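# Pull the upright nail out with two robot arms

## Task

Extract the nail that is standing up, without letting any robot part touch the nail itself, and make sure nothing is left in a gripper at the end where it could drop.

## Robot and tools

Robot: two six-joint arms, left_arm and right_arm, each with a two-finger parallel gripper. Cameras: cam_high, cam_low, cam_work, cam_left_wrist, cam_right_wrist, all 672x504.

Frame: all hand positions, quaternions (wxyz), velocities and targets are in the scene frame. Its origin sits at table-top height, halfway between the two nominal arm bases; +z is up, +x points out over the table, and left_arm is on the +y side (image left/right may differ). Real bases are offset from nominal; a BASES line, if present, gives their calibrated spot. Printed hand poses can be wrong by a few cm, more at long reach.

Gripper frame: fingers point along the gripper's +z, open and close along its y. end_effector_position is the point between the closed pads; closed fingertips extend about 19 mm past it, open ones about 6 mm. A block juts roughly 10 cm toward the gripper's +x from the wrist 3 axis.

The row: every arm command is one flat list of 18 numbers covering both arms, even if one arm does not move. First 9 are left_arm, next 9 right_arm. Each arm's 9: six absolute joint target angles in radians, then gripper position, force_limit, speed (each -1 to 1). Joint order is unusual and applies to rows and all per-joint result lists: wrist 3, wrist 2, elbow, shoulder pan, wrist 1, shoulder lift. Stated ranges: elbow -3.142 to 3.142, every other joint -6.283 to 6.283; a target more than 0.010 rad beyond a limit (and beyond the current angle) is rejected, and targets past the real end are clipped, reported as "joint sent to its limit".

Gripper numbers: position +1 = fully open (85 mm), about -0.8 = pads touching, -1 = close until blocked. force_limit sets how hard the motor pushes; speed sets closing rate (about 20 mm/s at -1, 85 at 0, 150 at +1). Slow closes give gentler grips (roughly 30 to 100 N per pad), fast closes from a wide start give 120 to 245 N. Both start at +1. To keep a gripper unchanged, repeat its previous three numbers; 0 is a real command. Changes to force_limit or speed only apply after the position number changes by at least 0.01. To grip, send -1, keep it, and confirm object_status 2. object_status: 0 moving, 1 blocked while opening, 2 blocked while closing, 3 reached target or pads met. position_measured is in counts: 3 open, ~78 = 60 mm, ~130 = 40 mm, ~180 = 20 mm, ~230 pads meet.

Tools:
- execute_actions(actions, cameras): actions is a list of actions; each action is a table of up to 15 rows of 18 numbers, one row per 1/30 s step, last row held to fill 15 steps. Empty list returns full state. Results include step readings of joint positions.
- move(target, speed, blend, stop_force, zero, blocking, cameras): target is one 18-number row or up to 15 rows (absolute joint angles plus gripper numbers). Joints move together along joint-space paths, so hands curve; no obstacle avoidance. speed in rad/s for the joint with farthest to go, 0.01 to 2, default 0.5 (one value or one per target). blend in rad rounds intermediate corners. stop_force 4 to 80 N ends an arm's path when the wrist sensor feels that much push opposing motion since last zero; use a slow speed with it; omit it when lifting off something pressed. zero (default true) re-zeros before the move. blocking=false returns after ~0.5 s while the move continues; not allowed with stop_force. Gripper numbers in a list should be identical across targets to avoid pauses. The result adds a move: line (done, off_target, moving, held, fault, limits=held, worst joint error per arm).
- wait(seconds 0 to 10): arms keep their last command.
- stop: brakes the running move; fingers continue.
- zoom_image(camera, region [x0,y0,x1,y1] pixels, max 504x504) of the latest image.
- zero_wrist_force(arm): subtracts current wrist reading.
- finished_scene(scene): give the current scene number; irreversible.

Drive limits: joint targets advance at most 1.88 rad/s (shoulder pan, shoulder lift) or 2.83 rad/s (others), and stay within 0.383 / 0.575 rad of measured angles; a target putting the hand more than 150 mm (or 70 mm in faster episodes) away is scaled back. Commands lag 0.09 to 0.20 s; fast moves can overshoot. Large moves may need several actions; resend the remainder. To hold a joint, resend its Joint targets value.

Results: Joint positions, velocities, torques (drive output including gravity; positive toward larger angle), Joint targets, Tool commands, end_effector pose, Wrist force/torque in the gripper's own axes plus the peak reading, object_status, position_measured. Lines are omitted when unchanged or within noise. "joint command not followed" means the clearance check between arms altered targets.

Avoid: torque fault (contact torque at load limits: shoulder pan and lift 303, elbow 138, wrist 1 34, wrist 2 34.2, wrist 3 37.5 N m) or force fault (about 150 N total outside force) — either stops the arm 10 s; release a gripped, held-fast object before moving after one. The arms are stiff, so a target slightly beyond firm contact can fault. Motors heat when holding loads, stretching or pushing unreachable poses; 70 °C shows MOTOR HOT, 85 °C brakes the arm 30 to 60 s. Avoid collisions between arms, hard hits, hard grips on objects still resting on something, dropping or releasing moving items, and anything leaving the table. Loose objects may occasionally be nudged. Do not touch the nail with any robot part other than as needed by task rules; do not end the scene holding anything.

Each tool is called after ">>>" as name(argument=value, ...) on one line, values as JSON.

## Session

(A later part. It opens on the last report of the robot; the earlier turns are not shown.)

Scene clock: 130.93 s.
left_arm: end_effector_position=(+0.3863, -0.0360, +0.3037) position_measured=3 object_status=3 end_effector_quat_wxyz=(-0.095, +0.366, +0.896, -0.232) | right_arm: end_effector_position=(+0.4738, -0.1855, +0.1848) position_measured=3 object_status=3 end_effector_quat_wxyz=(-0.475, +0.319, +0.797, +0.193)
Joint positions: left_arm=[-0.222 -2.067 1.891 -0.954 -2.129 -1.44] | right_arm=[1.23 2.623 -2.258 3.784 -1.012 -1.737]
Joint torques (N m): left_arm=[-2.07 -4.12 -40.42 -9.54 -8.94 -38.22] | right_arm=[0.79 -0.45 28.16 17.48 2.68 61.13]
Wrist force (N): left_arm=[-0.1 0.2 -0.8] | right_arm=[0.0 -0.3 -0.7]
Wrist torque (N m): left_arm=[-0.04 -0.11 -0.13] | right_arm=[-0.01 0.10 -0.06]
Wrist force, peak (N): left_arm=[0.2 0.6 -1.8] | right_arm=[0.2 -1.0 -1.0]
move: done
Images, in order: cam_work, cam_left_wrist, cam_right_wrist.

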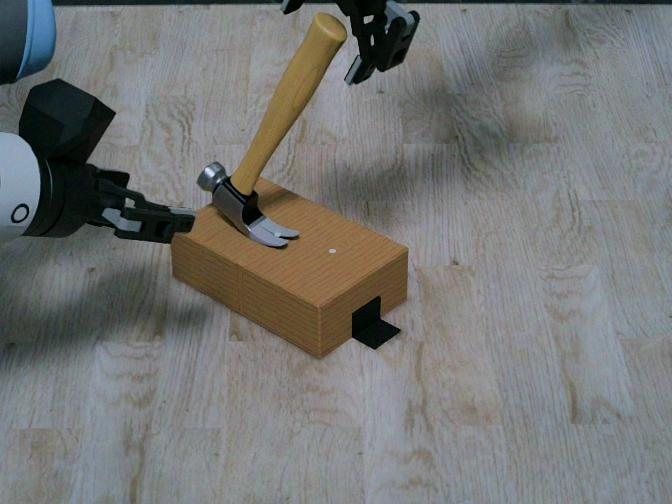

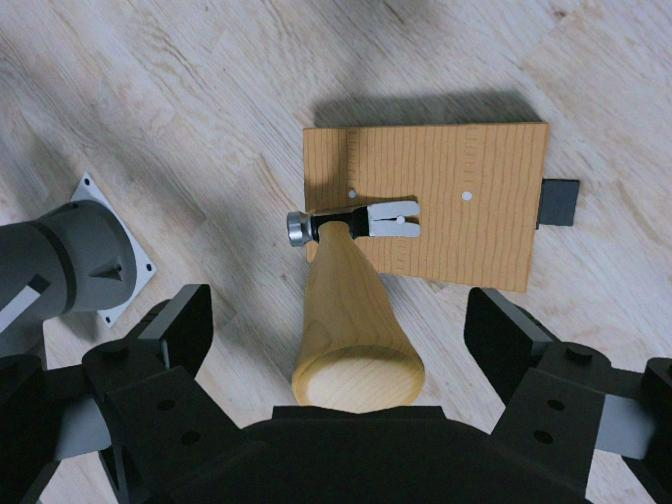

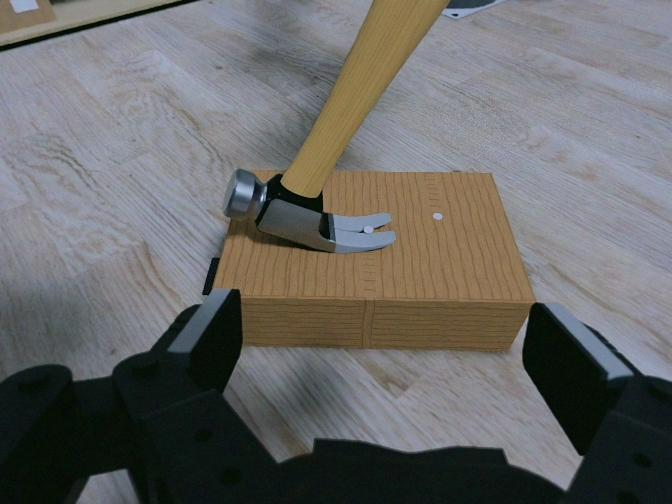

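>>> move(target=[[-0.214,-2.0669,1.8889,-0.9478,-2.1221,-1.4396,1,0.5,0,1.230,2.623,-2.258,3.784,-1.012,-1.737,1,1,1],[-0.214,-2.0669,1.8889,-0.9478,-2.1221,-1.4396,-1,0.7,-1,1.230,2.623,-2.258,3.784,-1.012,-1.737,1,1,1]], speed=0.1, cameras=["cam_work","cam_left_wrist","cam_right_wrist"])

>>> zoom_image(camera="cam_right_wrist", region=[220, 120, 460, 300])

Scene clock: 135.90 s.
left_arm: end_effector_position=(+0.3895, -0.0328, +0.3037) position_measured=147 object_status=0 end_effector_quat_wxyz=(-0.095, +0.367, +0.896, -0.231) | right_arm: end_effector_position=(+0.4738, -0.1855, +0.1848) position_measured=3 object_status=3 end_effector_quat_wxyz=(-0.475, +0.319, +0.797, +0.193)
Joint positions: left_arm=[-0.214 -2.067 1.889 -0.948 -2.122 -1.44] | right_arm=[1.23 2.623 -2.258 3.784 -1.012 -1.737]
Joint torques (N m): left_arm=[0.76 -2.34 -40.93 12.09 -2.92 -42.89] | right_arm=[0.88 -0.5 28.46 14.9 3.13 63.55]
Wrist force (N): left_arm=[1.6 -3.2 -18.3] | right_arm=[0.2 -0.7 -0.7]
Wrist torque (N m): left_arm=[-0.18 -0.26 -0.04] | right_arm=[-0.06 0.08 -0.07]
Wrist force, peak (N): left_arm=[1.4 -3.3 -18.9] | right_arm=[0.3 -0.8 -1.2]
move: done
Images, in order: cam_work, cam_left_wrist, cam_right_wrist.

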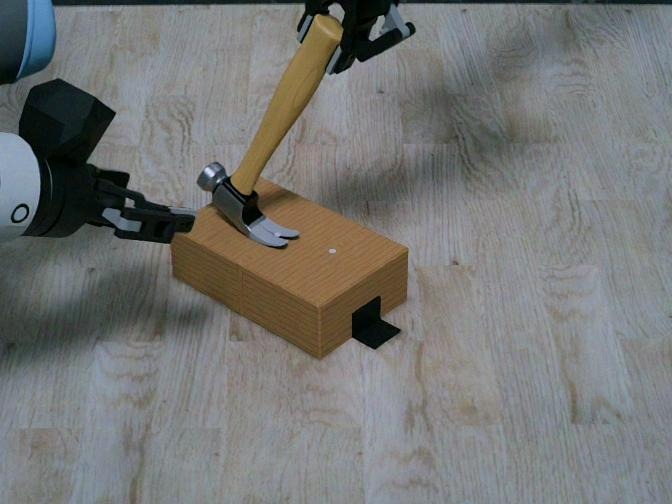

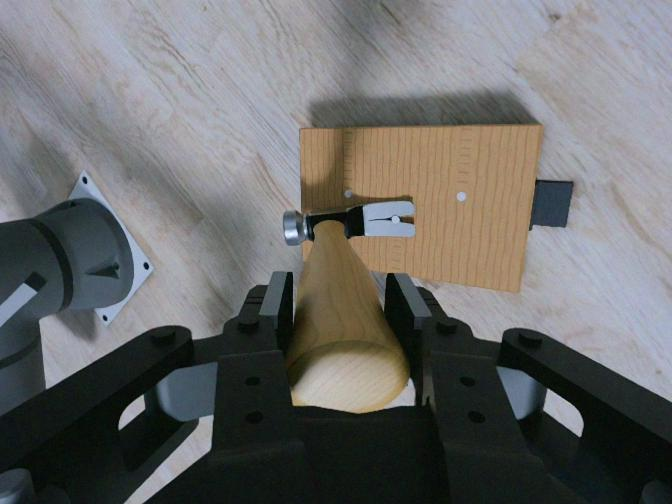

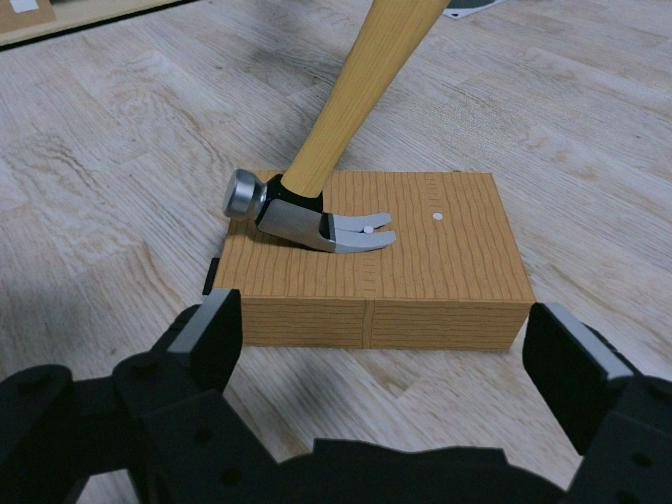

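Scaled by 2.100 from the camera's 672x504 image, which has a finer 960x720 frame.

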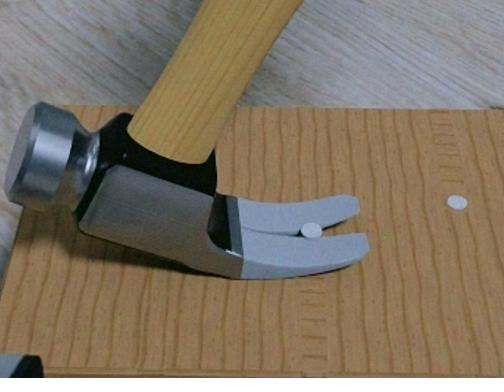

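>>> move(target=[-0.278,-1.9584,1.8713,-1.0156,-2.0952,-1.4542,-1,0.7,-1,1.230,2.623,-2.258,3.784,-1.012,-1.737,1,1,1], speed=0.06, stop_force=55, cameras=["cam_work","cam_right_wrist"])

>>> zoom_image(camera="cam_right_wrist", region=[220, 120, 460, 300])

Scene clock: 141.00 s.
left_arm: end_effector_position=(+0.3734, -0.0492, +0.3092) position_measured=147 object_status=2 end_effector_quat_wxyz=(-0.076, +0.371, +0.907, -0.185) | right_arm: end_effector_position=(+0.4738, -0.1855, +0.1848) position_measured=3 object_status=3 end_effector_quat_wxyz=(-0.475, +0.319, +0.797, +0.193)
Joint positions: left_arm=[-0.278 -1.958 1.871 -1.016 -2.095 -1.454] | right_arm=[1.23 2.623 -2.258 3.784 -1.012 -1.737]
Joint torques (N m): left_arm=[-2.02 -6.63 -60.82 -31.52 -2.86 -80.78] | right_arm=[1.25 -0.28 28.97 15.93 3.42 64.48]
Wrist force (N): left_arm=[-10.0 33.1 4.5] | right_arm=[0.2 -0.6 -0.5]
Wrist torque (N m): left_arm=[0.53 0.11 -0.35] | right_arm=[-0.04 0.07 -0.06]
Wrist force, peak (N): left_arm=[-9.8 33.4 4.3] | right_arm=[0.2 -0.8 -1.3]
move: done
Images, in order: cam_work, cam_right_wrist.

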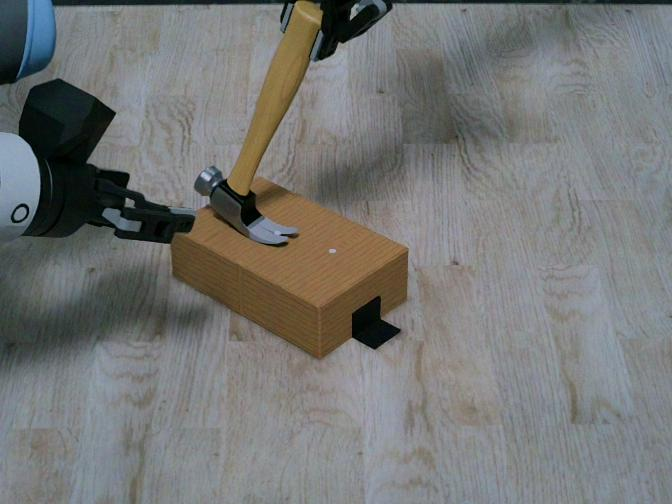

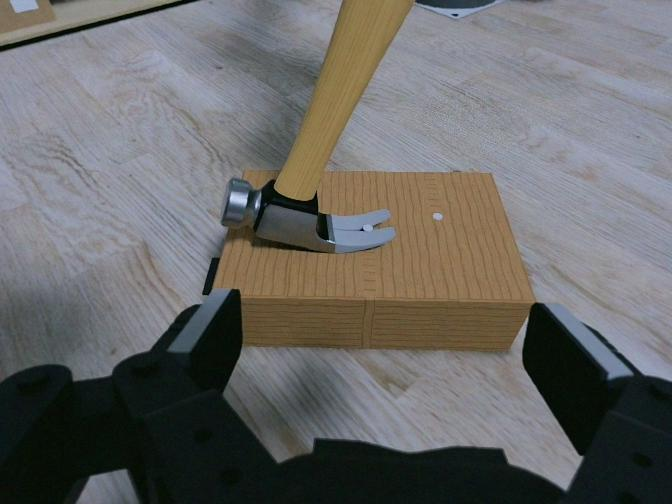

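Scaled by 2.100 from the camera's 672x504 image, which has a finer 960x720 frame.

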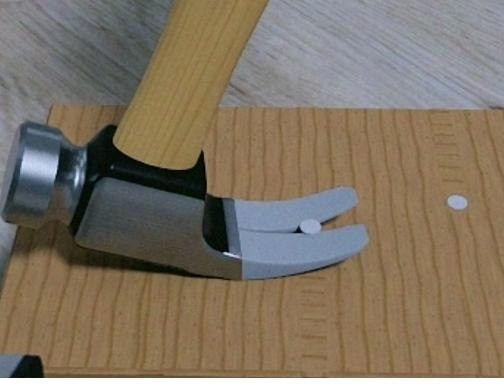

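>>> move(target=[-0.339,-1.8515,1.8497,-1.0843,-2.0581,-1.4598,-1,0.7,-1,1.230,2.623,-2.258,3.784,-1.012,-1.737,1,1,1], speed=0.08, stop_force=55, cameras=["cam_work","cam_right_wrist"])

>>> zoom_image(camera="cam_right_wrist", region=[220, 120, 460, 300])

Scene clock: 143.53 s.
left_arm: end_effector_position=(+0.3571, -0.0659, +0.3125) position_measured=147 object_status=2 end_effector_quat_wxyz=(-0.056, +0.374, +0.915, -0.137) | right_arm: end_effector_position=(+0.4738, -0.1855, +0.1848) position_measured=3 object_status=3 end_effector_quat_wxyz=(-0.475, +0.319, +0.797, +0.193)
Joint positions: left_arm=[-0.339 -1.851 1.85 -1.084 -2.058 -1.46] | right_arm=[1.23 2.623 -2.258 3.784 -1.012 -1.737]
Joint torques (N m): left_arm=[-1.9 -6.31 -53.26 -36.39 -1.32 -71.81] | right_arm=[1.36 -0.3 29.59 16.39 3.62 64.53]
Wrist force (N): left_arm=[-9.6 33.7 -8.3] | right_arm=[-0.2 -0.9 -0.6]
Wrist torque (N m): left_arm=[0.77 -0.07 -0.17] | right_arm=[-0.10 0.14 -0.06]
Wrist force, peak (N): left_arm=[-9.4 31.8 -24.6] | right_arm=[0.0 -0.9 -1.3]
move: done
Images, in order: cam_work, cam_right_wrist.

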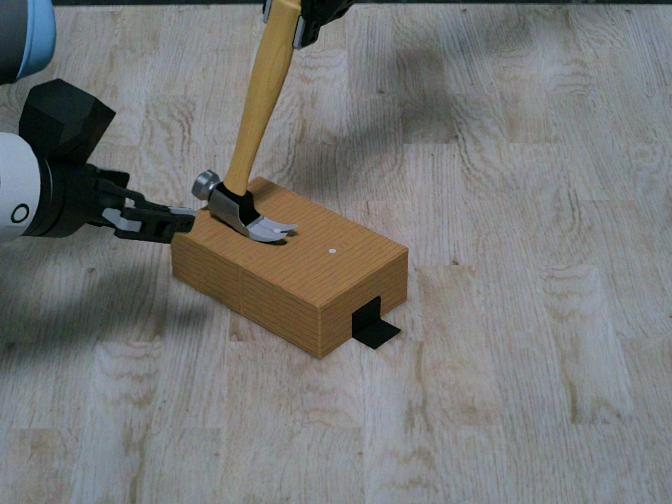

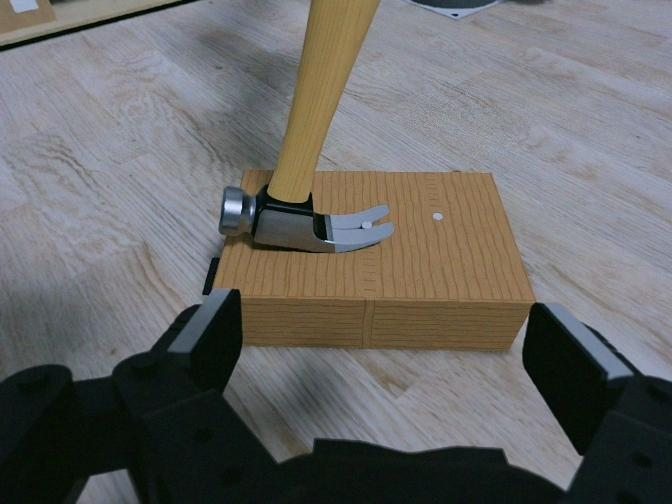

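Scaled by 2.100 from the camera's 672x504 image, which has a finer 960x720 frame.

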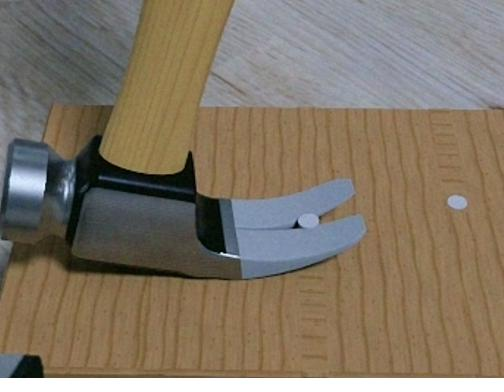

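>>> move(target=[[-0.400,-1.7480,1.8258,-1.1524,-2.0141,-1.4569,-1,0.7,-1,1.230,2.623,-2.258,3.784,-1.012,-1.737,1,1,1],[-0.461,-1.6490,1.7992,-1.2188,-1.9639,-1.4449,-1,0.7,-1,1.230,2.623,-2.258,3.784,-1.012,-1.737,1,1,1]], speed=0.08, blend=0.02, stop_force=60, cameras=["cam_work","cam_right_wrist"])

>>> zoom_image(camera="cam_right_wrist", region=[220, 120, 460, 300])

Scene clock: 147.90 s.
left_arm: end_effector_position=(+0.3242, -0.0995, +0.3121) position_measured=147 object_status=2 end_effector_quat_wxyz=(-0.017, +0.378, +0.925, -0.040) | right_arm: end_effector_position=(+0.4738, -0.1855, +0.1848) position_measured=3 object_status=3 end_effector_quat_wxyz=(-0.475, +0.319, +0.797, +0.193)
Joint positions: left_arm=[-0.461 -1.649 1.799 -1.219 -1.964 -1.445] | right_arm=[1.23 2.623 -2.258 3.784 -1.012 -1.737]
Joint torques (N m): left_arm=[-2.32 -0.4 -39.85 -15.9 0.87 -22.33] | right_arm=[1.49 -0.48 29.32 16.87 3.77 63.98]
Wrist force (N): left_arm=[-0.1 13.5 -24.4] | right_arm=[-0.2 -0.3 -1.0]
Wrist torque (N m): left_arm=[1.68 -0.25 0.03] | right_arm=[0.00 0.14 -0.06]
Wrist force, peak (N): left_arm=[-3.3 35.5 -28.3] | right_arm=[0.0 -0.9 -1.2]
move: done
Images, in order: cam_work, cam_right_wrist.

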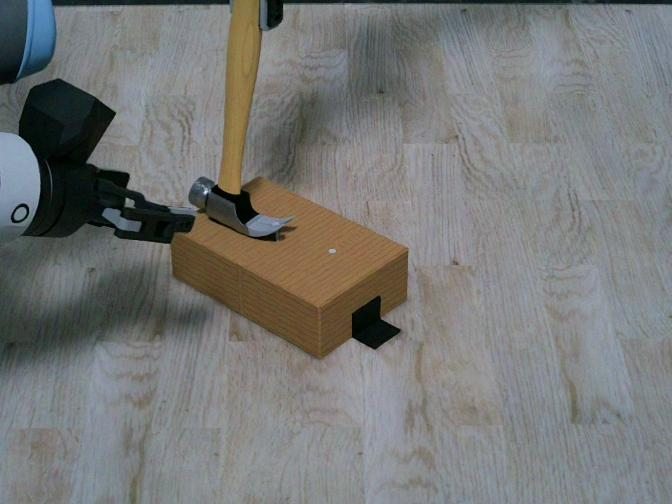

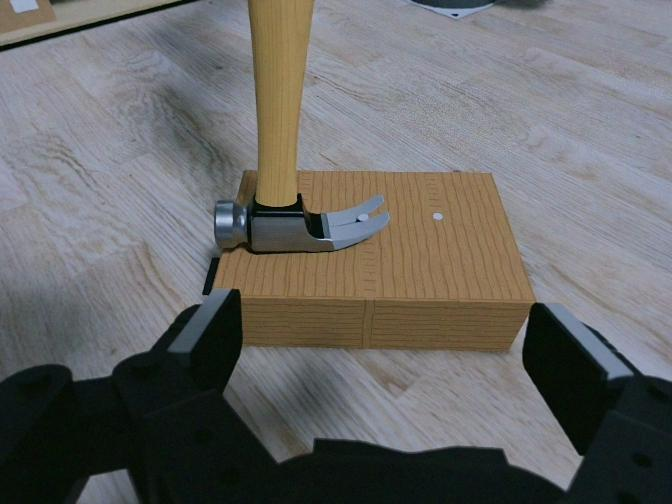

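Scaled by 2.100 from the camera's 672x504 image, which has a finer 960x720 frame.

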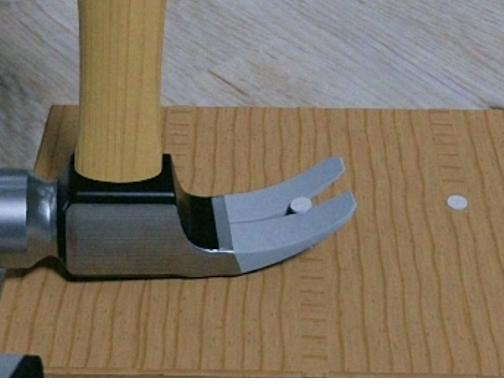

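>>> move(target=[-0.565,-1.4971,1.7388,-1.3224,-1.8513,-1.4116,-1,0.7,-1,1.230,2.623,-2.258,3.784,-1.012,-1.737,1,1,1], speed=0.06, stop_force=60, cameras=["cam_work","cam_right_wrist"])

>>> zoom_image(camera="cam_right_wrist", region=[220, 120, 460, 300])

Scene clock: 153.77 s.
left_arm: end_effector_position=(+0.2968, -0.1273, +0.3135) position_measured=149 object_status=2 end_effector_quat_wxyz=(+0.016, +0.378, +0.925, +0.040) | right_arm: end_effector_position=(+0.4738, -0.1855, +0.1848) position_measured=3 object_status=3 end_effector_quat_wxyz=(-0.475, +0.319, +0.797, +0.193)
Joint positions: left_arm=[-0.565 -1.497 1.739 -1.322 -1.851 -1.412] | right_arm=[1.23 2.623 -2.258 3.784 -1.012 -1.737]
Joint torques (N m): left_arm=[-1.92 2.25 -57.17 -11.55 -1.16 -47.02] | right_arm=[1.71 -0.29 30.56 15.47 4.08 64.58]
Wrist force (N): left_arm=[-0.3 0.0 4.7] | right_arm=[0.3 -0.8 -0.5]
Wrist torque (N m): left_arm=[0.08 0.19 0.08] | right_arm=[-0.08 0.06 -0.06]
Wrist force, peak (N): left_arm=[-0.3 13.8 -24.9] | right_arm=[0.6 -0.7 -1.0]
move: done
Images, in order: cam_work, cam_right_wrist.

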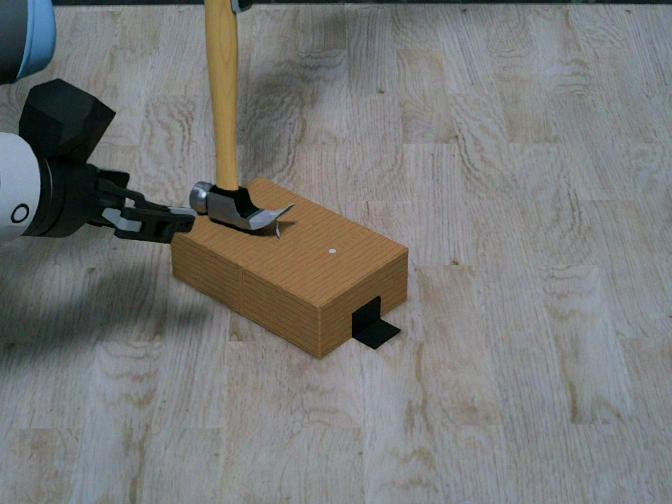

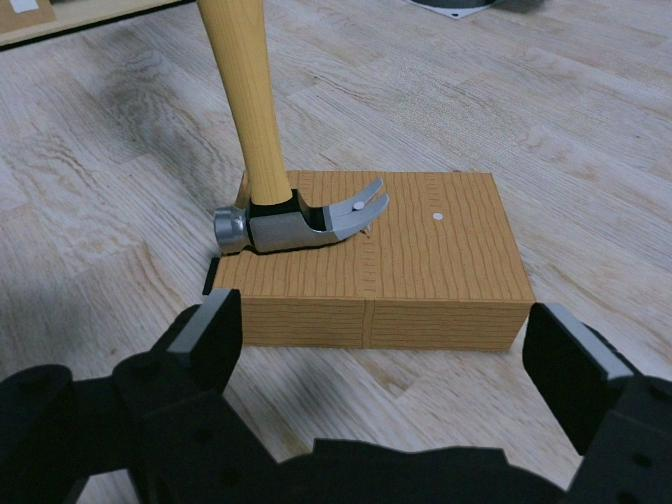

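Scaled by 2.100 from the camera's 672x504 image, which has a finer 960x720 frame.

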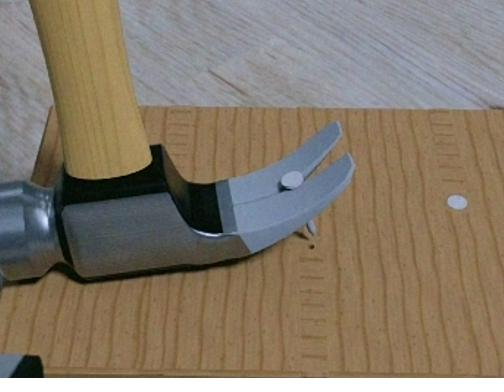

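>>> move(target=[-0.565,-1.4971,1.5938,-1.3224,-1.6659,-1.4520,-1,0.7,-1,1.230,2.623,-2.258,3.784,-1.012,-1.737,1,1,1], speed=0.12, cameras=["cam_work","cam_right_wrist"])

>>> zoom_image(camera="cam_right_wrist", region=[220, 120, 460, 300])

Scene clock: 159.77 s.
left_arm: end_effector_position=(+0.2968, -0.1274, +0.4198) position_measured=149 object_status=2 end_effector_quat_wxyz=(+0.016, +0.378, +0.925, +0.040) | right_arm: end_effector_position=(+0.4738, -0.1855, +0.1848) position_measured=3 object_status=3 end_effector_quat_wxyz=(-0.475, +0.319, +0.797, +0.193)
Joint positions: left_arm=[-0.565 -1.497 1.594 -1.322 -1.666 -1.452] | right_arm=[1.23 2.623 -2.258 3.784 -1.012 -1.737]
Joint torques (N m): left_arm=[-1.83 0.69 -60.78 -5.62 -0.5 -76.54] | right_arm=[1.64 -0.37 31.14 15.83 4.08 65.75]
Wrist force (N): left_arm=[-0.1 0.1 4.7] | right_arm=[0.3 -0.4 -0.6]
Wrist torque (N m): left_arm=[0.10 0.24 0.04] | right_arm=[-0.02 0.05 -0.06]
Wrist force, peak (N): left_arm=[-0.1 -0.3 6.0] | right_arm=[0.4 -0.8 -1.1]
move: done
Images, in order: cam_work, cam_right_wrist.

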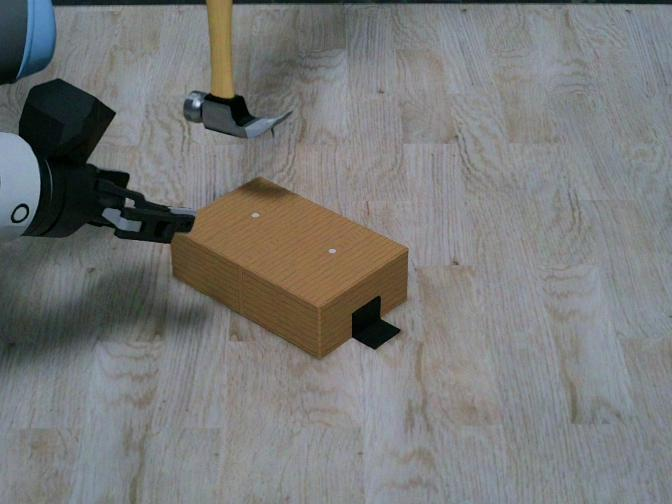

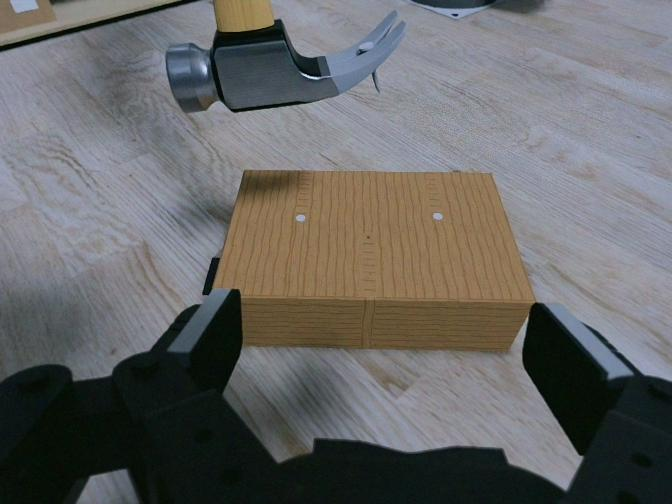

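Scaled by 2.100 from the camera's 672x504 image, which has a finer 960x720 frame.

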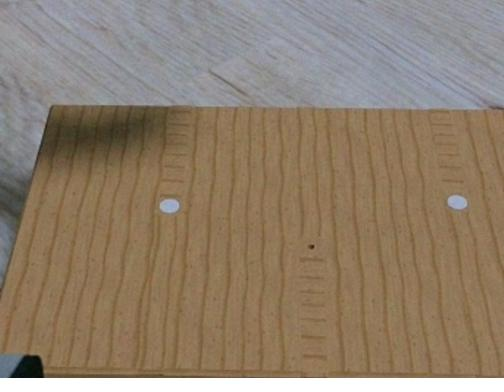

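>>> move(target=[[-0.167,-1.4847,2.0365,-0.9254,-1.6886,-1.9042,-1,0.7,-1,1.230,2.623,-2.258,3.784,-1.012,-1.737,1,1,1],[-0.067,-1.6579,2.2431,-0.8254,-2.0209,-1.7988,-1,0.7,-1,1.230,2.623,-2.258,3.784,-1.012,-1.737,1,1,1]], speed=[0.25,0.25], blend=[0.05,0], cameras=["cam_work","cam_left_wrist","cam_low","cam_high"])

>>> zoom_image(camera="cam_left_wrist", region=[200, 60, 500, 360])

>>> zoom_image(camera="cam_low", region=[280, 0, 530, 200])

Scene clock: 164.50 s.
left_arm: end_effector_position=(+0.3800, +0.2800, +0.2498) position_measured=149 object_status=2 end_effector_quat_wxyz=(-0.017, +0.378, +0.925, -0.040) | right_arm: end_effector_position=(+0.4738, -0.1855, +0.1848) position_measured=3 object_status=3 end_effector_quat_wxyz=(-0.475, +0.319, +0.797, +0.193)
Joint positions: left_arm=[-0.067 -1.658 2.243 -0.825 -2.021 -1.799] | right_arm=[1.23 2.623 -2.258 3.784 -1.012 -1.737]
Joint torques (N m): left_arm=[1.61 -3.2 -41.31 13.79 -10.02 -11.23] | right_arm=[1.71 -0.41 31.89 15.35 4.48 65.03]
Wrist force (N): left_arm=[0.0 0.6 5.3] | right_arm=[0.1 -0.6 -1.1]
Wrist torque (N m): left_arm=[-0.14 0.12 0.00] | right_arm=[-0.05 0.08 -0.06]
Wrist force, peak (N): left_arm=[0.6 1.0 7.0] | right_arm=[0.1 -1.2 -1.1]
move: done
Images, in order: cam_high, cam_low, cam_work, cam_left_wrist.

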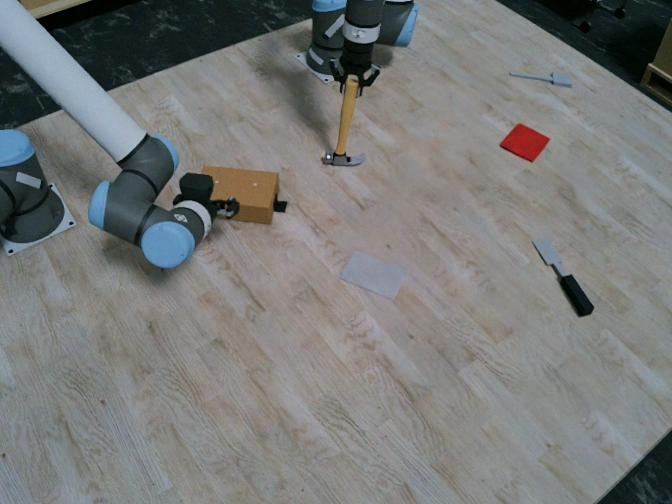

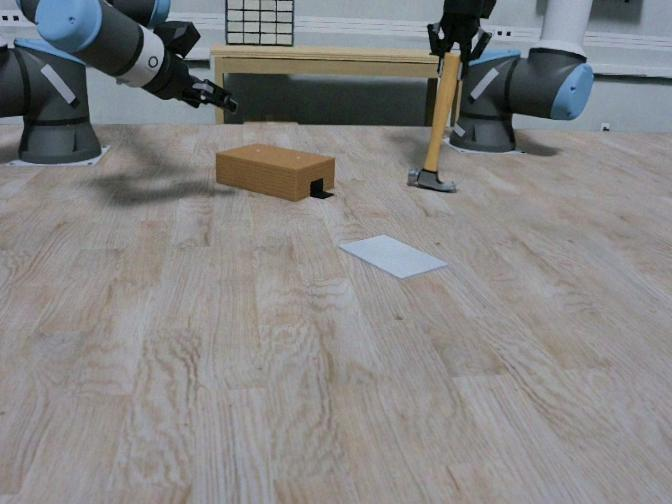

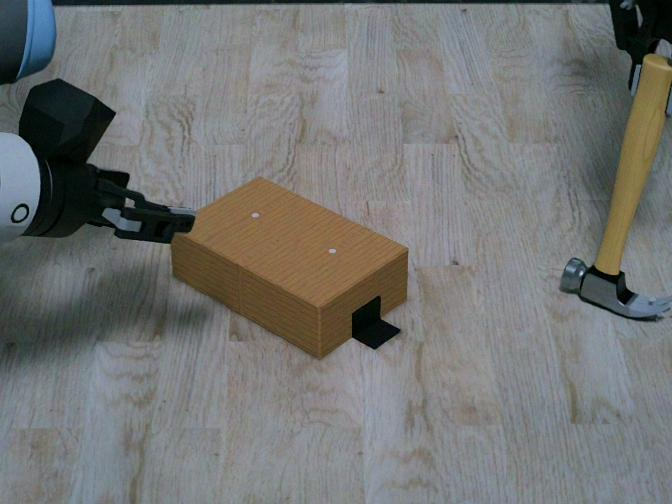

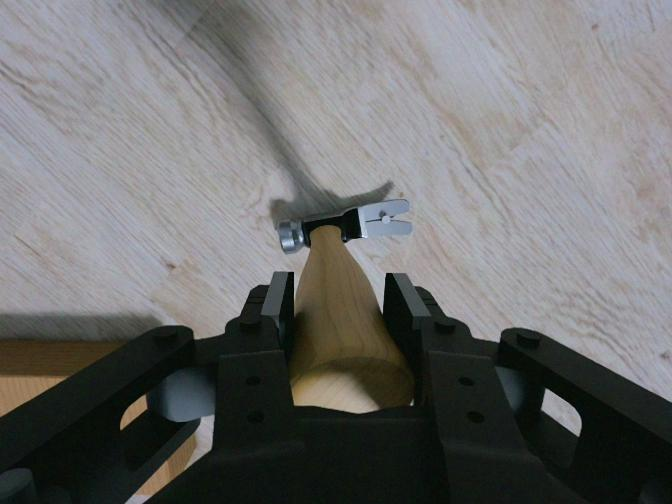

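Scaled by 1.680 from the camera's 672x504 image, which has a finer 960x720 frame.

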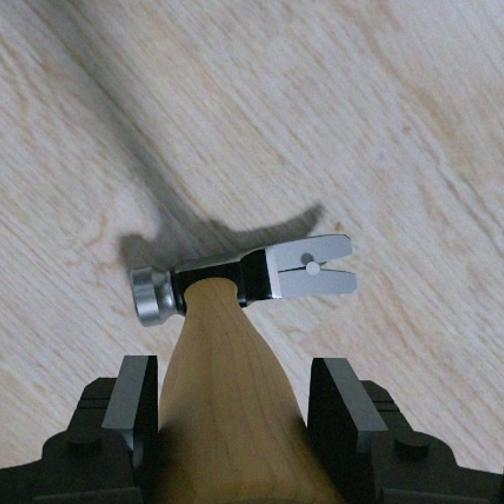

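Scaled by 2.016 from the camera's 672x504 image, which has a finer 960x720 frame.

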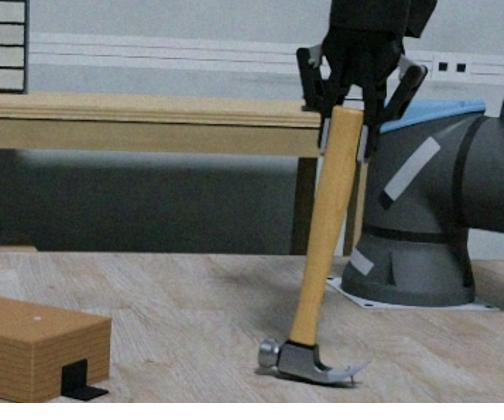

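>>> move(target=[-0.067,-1.6579,2.2983,-0.8254,-2.1216,-1.7533,-1,0.7,-1,1.230,2.623,-2.258,3.784,-1.012,-1.737,1,1,1], speed=0.05, stop_force=6, cameras=["cam_left_wrist","cam_low"])

>>> zoom_image(camera="cam_left_wrist", region=[200, 60, 500, 360])

>>> zoom_image(camera="cam_low", region=[380, 120, 500, 210])

Scene clock: 166.27 s.
left_arm: end_effector_position=(+0.3801, +0.2799, +0.2472) position_measured=149 object_status=2 end_effector_quat_wxyz=(-0.017, +0.378, +0.925, -0.040) | right_arm: end_effector_position=(+0.4738, -0.1855, +0.1848) position_measured=3 object_status=3 end_effector_quat_wxyz=(-0.475, +0.319, +0.797, +0.193)
Joint positions: left_arm=[-0.067 -1.658 2.246 -0.825 -2.026 -1.796] | right_arm=[1.23 2.623 -2.258 3.784 -1.012 -1.737]
Joint torques (N m): left_arm=[1.65 0.6 -54.23 7.97 -2.88 -41.05] | right_arm=[1.71 -0.44 32.39 16.9 4.35 64.19]
Wrist force (N): left_arm=[0.1 0.9 5.1] | right_arm=[0.2 -0.7 -0.9]
Wrist torque (N m): left_arm=[-0.10 0.06 0.00] | right_arm=[-0.06 0.08 -0.06]
Wrist force, peak (N): left_arm=[0.8 -2.0 -23.5] | right_arm=[0.0 -0.8 -1.1]
move: contact (left_arm); left_arm: the wrist 1 is farthest, 0.095 rad from its target
Images, in order: cam_low, cam_left_wrist.

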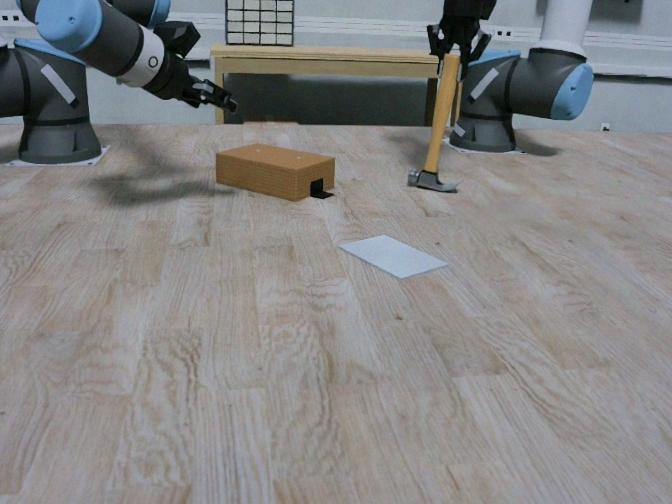

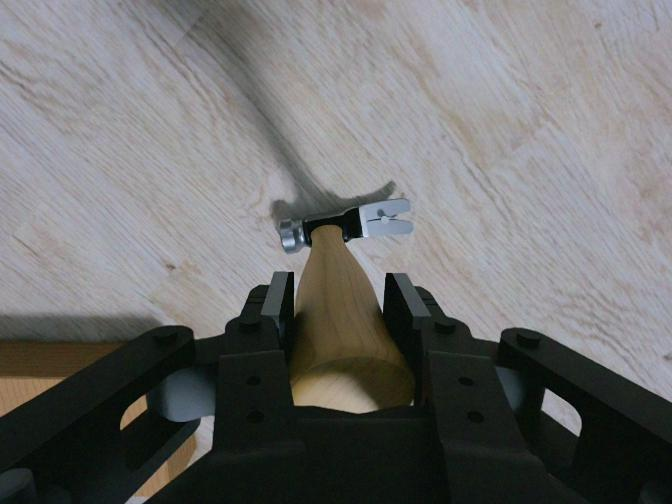

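Scaled by 1.680 from the camera's 672x504 image, which has a finer 960x720 frame.

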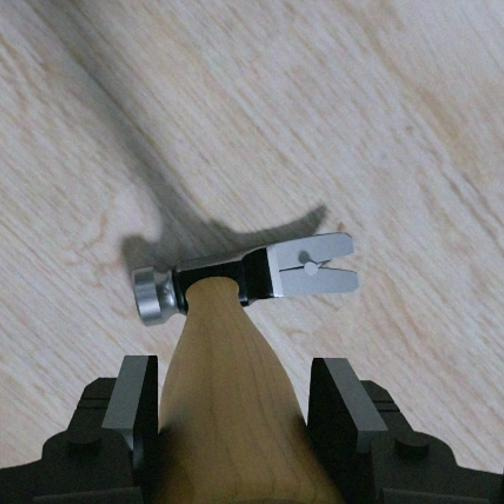

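Scaled by 4.200 from the camera's 672x504 image, which has a finer 960x720 frame.

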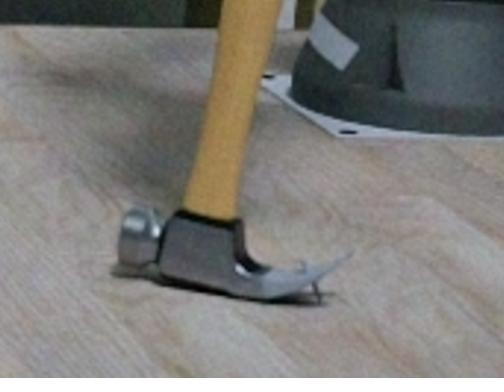

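>>> move(target=[-0.067,-1.6579,2.2983,-0.8254,-2.1216,-1.7533,-1,0.7,-1,1.230,2.623,-2.258,3.784,-1.012,-1.737,1,1,1], speed=0.012, stop_force=6, cameras=["cam_low"])

>>> zoom_image(camera="cam_low", region=[380, 120, 500, 210])

Scene clock: 168.93 s.
left_arm: end_effector_position=(+0.3801, +0.2798, +0.2470) position_measured=149 object_status=2 end_effector_quat_wxyz=(-0.016, +0.378, +0.925, -0.040) | right_arm: end_effector_position=(+0.4738, -0.1855, +0.1848) position_measured=3 object_status=3 end_effector_quat_wxyz=(-0.475, +0.319, +0.797, +0.193)
Joint positions: left_arm=[-0.067 -1.658 2.247 -0.825 -2.027 -1.796] | right_arm=[1.23 2.623 -2.258 3.784 -1.012 -1.737]
Joint torques (N m): left_arm=[1.22 0.36 -49.72 4.67 -0.27 -39.54] | right_arm=[1.72 -0.47 32.24 14.73 4.64 63.61]
Wrist force (N): left_arm=[0.4 -0.1 -3.8] | right_arm=[0.0 -0.6 -0.3]
Wrist torque (N m): left_arm=[-0.07 0.08 0.01] | right_arm=[-0.04 0.11 -0.07]
Wrist force, peak (N): left_arm=[0.7 -0.7 -10.6] | right_arm=[0.2 -1.2 -0.7]
move: contact (left_arm); left_arm: the wrist 1 is farthest, 0.094 rad from its target
Images, in order: cam_low.

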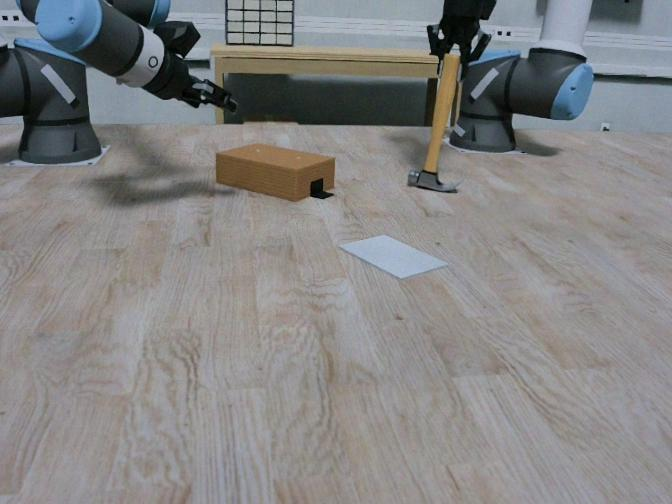

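Scaled by 4.200 from the camera's 672x504 image, which has a finer 960x720 frame.

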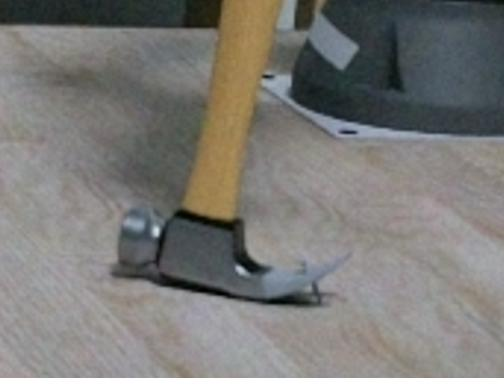

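>>> move(target=[-0.067,-1.658,2.247,-0.825,-2.027,-1.796,-0.10,-1,-1,1.230,2.623,-2.258,3.784,-1.012,-1.737,1,1,1], speed=0.05, cameras=["cam_low","cam_left_wrist","cam_work"])

>>> zoom_image(camera="cam_low", region=[380, 120, 500, 210])

>>> zoom_image(camera="cam_left_wrist", region=[200, 120, 500, 420])

Scene clock: 170.03 s.
left_arm: end_effector_position=(+0.3800, +0.2803, +0.2466) position_measured=141 object_status=3 end_effector_quat_wxyz=(-0.017, +0.378, +0.925, -0.040) | right_arm: end_effector_position=(+0.4738, -0.1855, +0.1848) position_measured=3 object_status=3 end_effector_quat_wxyz=(-0.475, +0.319, +0.797, +0.193)
Joint positions: left_arm=[-0.067 -1.658 2.247 -0.825 -2.027 -1.796] | right_arm=[1.23 2.623 -2.258 3.784 -1.012 -1.737]
Joint torques (N m): left_arm=[0.99 -1.26 -39.9 13.32 -0.04 -24.36] | right_arm=[1.77 -0.46 32.43 16.11 4.35 64.03]
Wrist force (N): left_arm=[0.0 0.1 -0.4] | right_arm=[0.0 -0.2 -0.7]
Wrist torque (N m): left_arm=[-0.06 -0.01 0.01] | right_arm=[0.02 0.11 -0.06]
Wrist force, peak (N): left_arm=[-0.4 0.2 4.7] | right_arm=[0.2 -0.8 -0.9]
move: done
Images, in order: cam_low, cam_work, cam_left_wrist.

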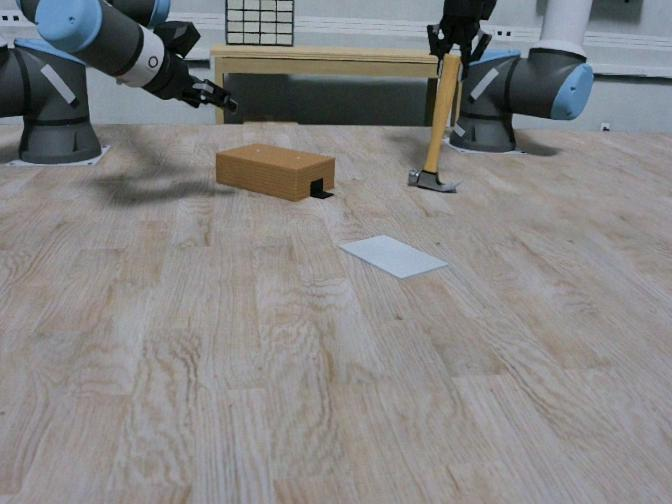

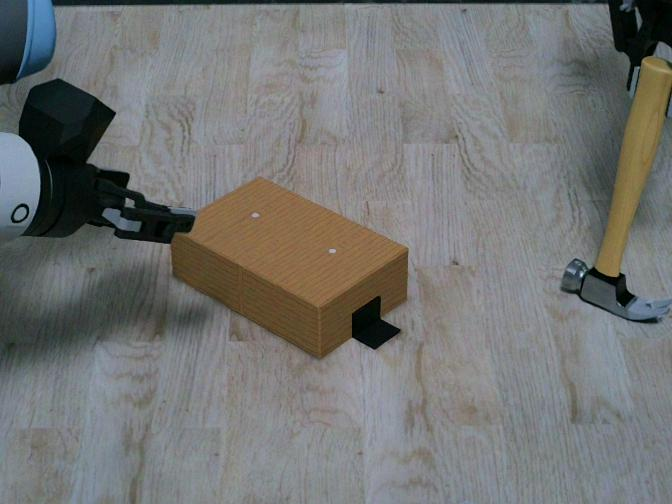

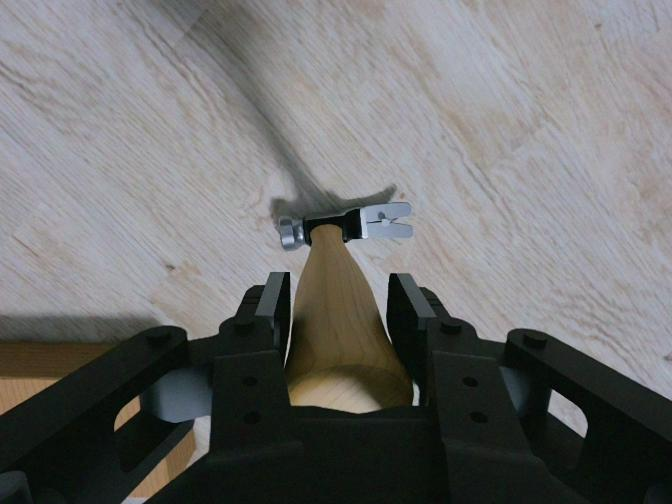

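Scaled by 4.200 from the camera's 672x504 image, which has a finer 960x720 frame.

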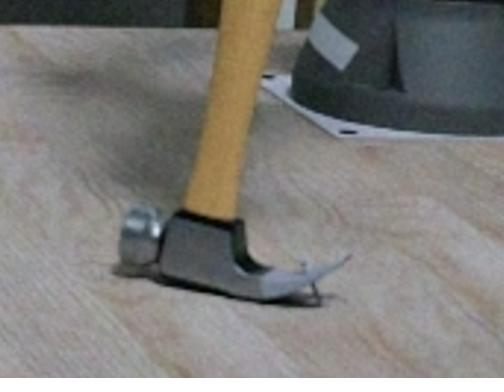

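Scaled by 1.680 from the camera's 672x504 image, which has a finer 960x720 frame.

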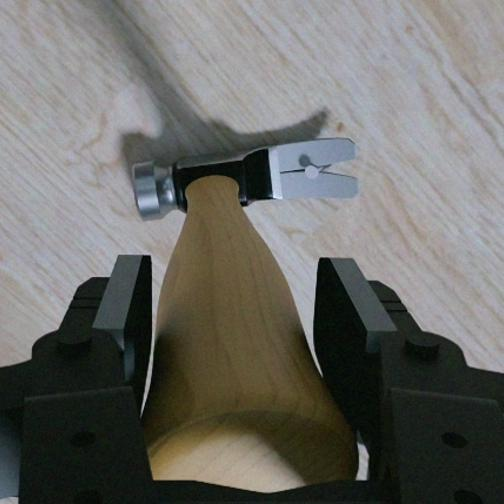

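>>> move(target=[[-0.1165,-1.5708,2.2540,-0.8753,-2.0153,-1.8095,-0.10,-1,-1,1.230,2.623,-2.258,3.784,-1.012,-1.737,1,1,1],[-0.1165,-1.5708,2.2540,-0.8753,-2.0153,-1.8095,-1,-1,-1,1.230,2.623,-2.258,3.784,-1.012,-1.737,1,1,1]], speed=0.06, cameras=["cam_low","cam_left_wrist"])

>>> zoom_image(camera="cam_low", region=[380, 120, 500, 210])

Scene clock: 175.73 s.
left_arm: end_effector_position=(+0.3800, +0.2800, +0.2463) position_measured=230 object_status=0 end_effector_quat_wxyz=(+0.000, +0.378, +0.926, +0.000) | right_arm: end_effector_position=(+0.4738, -0.1855, +0.1848) position_measured=3 object_status=3 end_effector_quat_wxyz=(-0.475, +0.319, +0.797, +0.193)
Joint positions: left_arm=[-0.117 -1.571 2.254 -0.875 -2.015 -1.81] | right_arm=[1.23 2.623 -2.258 3.784 -1.012 -1.737]
Joint torques (N m): left_arm=[-0.35 -1.21 -42.45 -6.56 -2.9 -32.81] | right_arm=[1.42 -0.15 33.09 15.78 4.83 63.55]
Wrist force (N): left_arm=[0.3 0.3 -0.1] | right_arm=[0.2 -0.4 -0.9]
Wrist torque (N m): left_arm=[-0.06 -0.07 0.01] | right_arm=[-0.02 0.08 -0.06]
Wrist force, peak (N): left_arm=[0.2 -0.5 -1.8] | right_arm=[0.1 -1.0 -1.1]
move: done
Images, in order: cam_low, cam_left_wrist.

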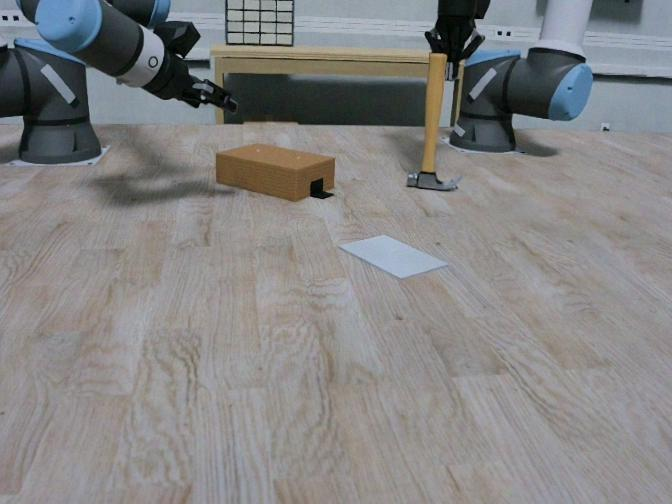

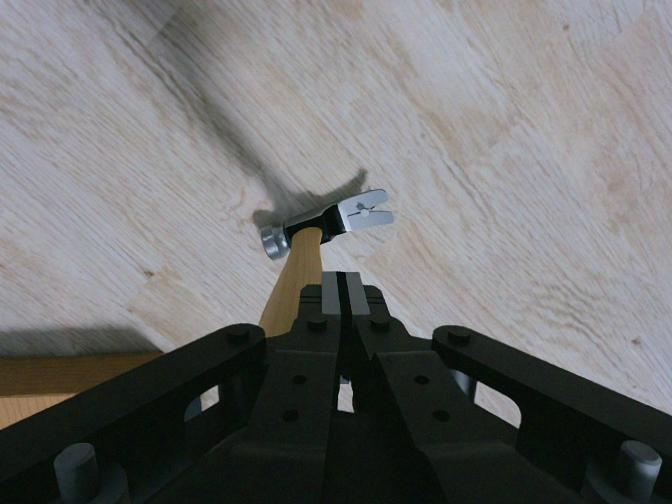

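Scaled by 4.200 from the camera's 672x504 image, which has a finer 960x720 frame.

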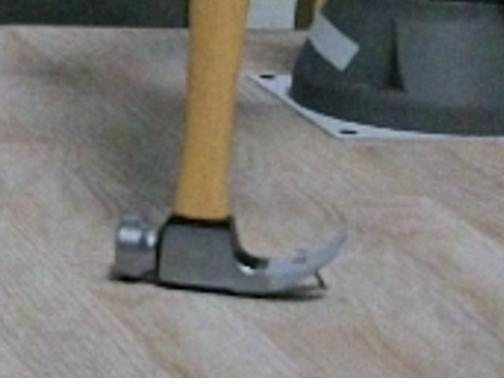

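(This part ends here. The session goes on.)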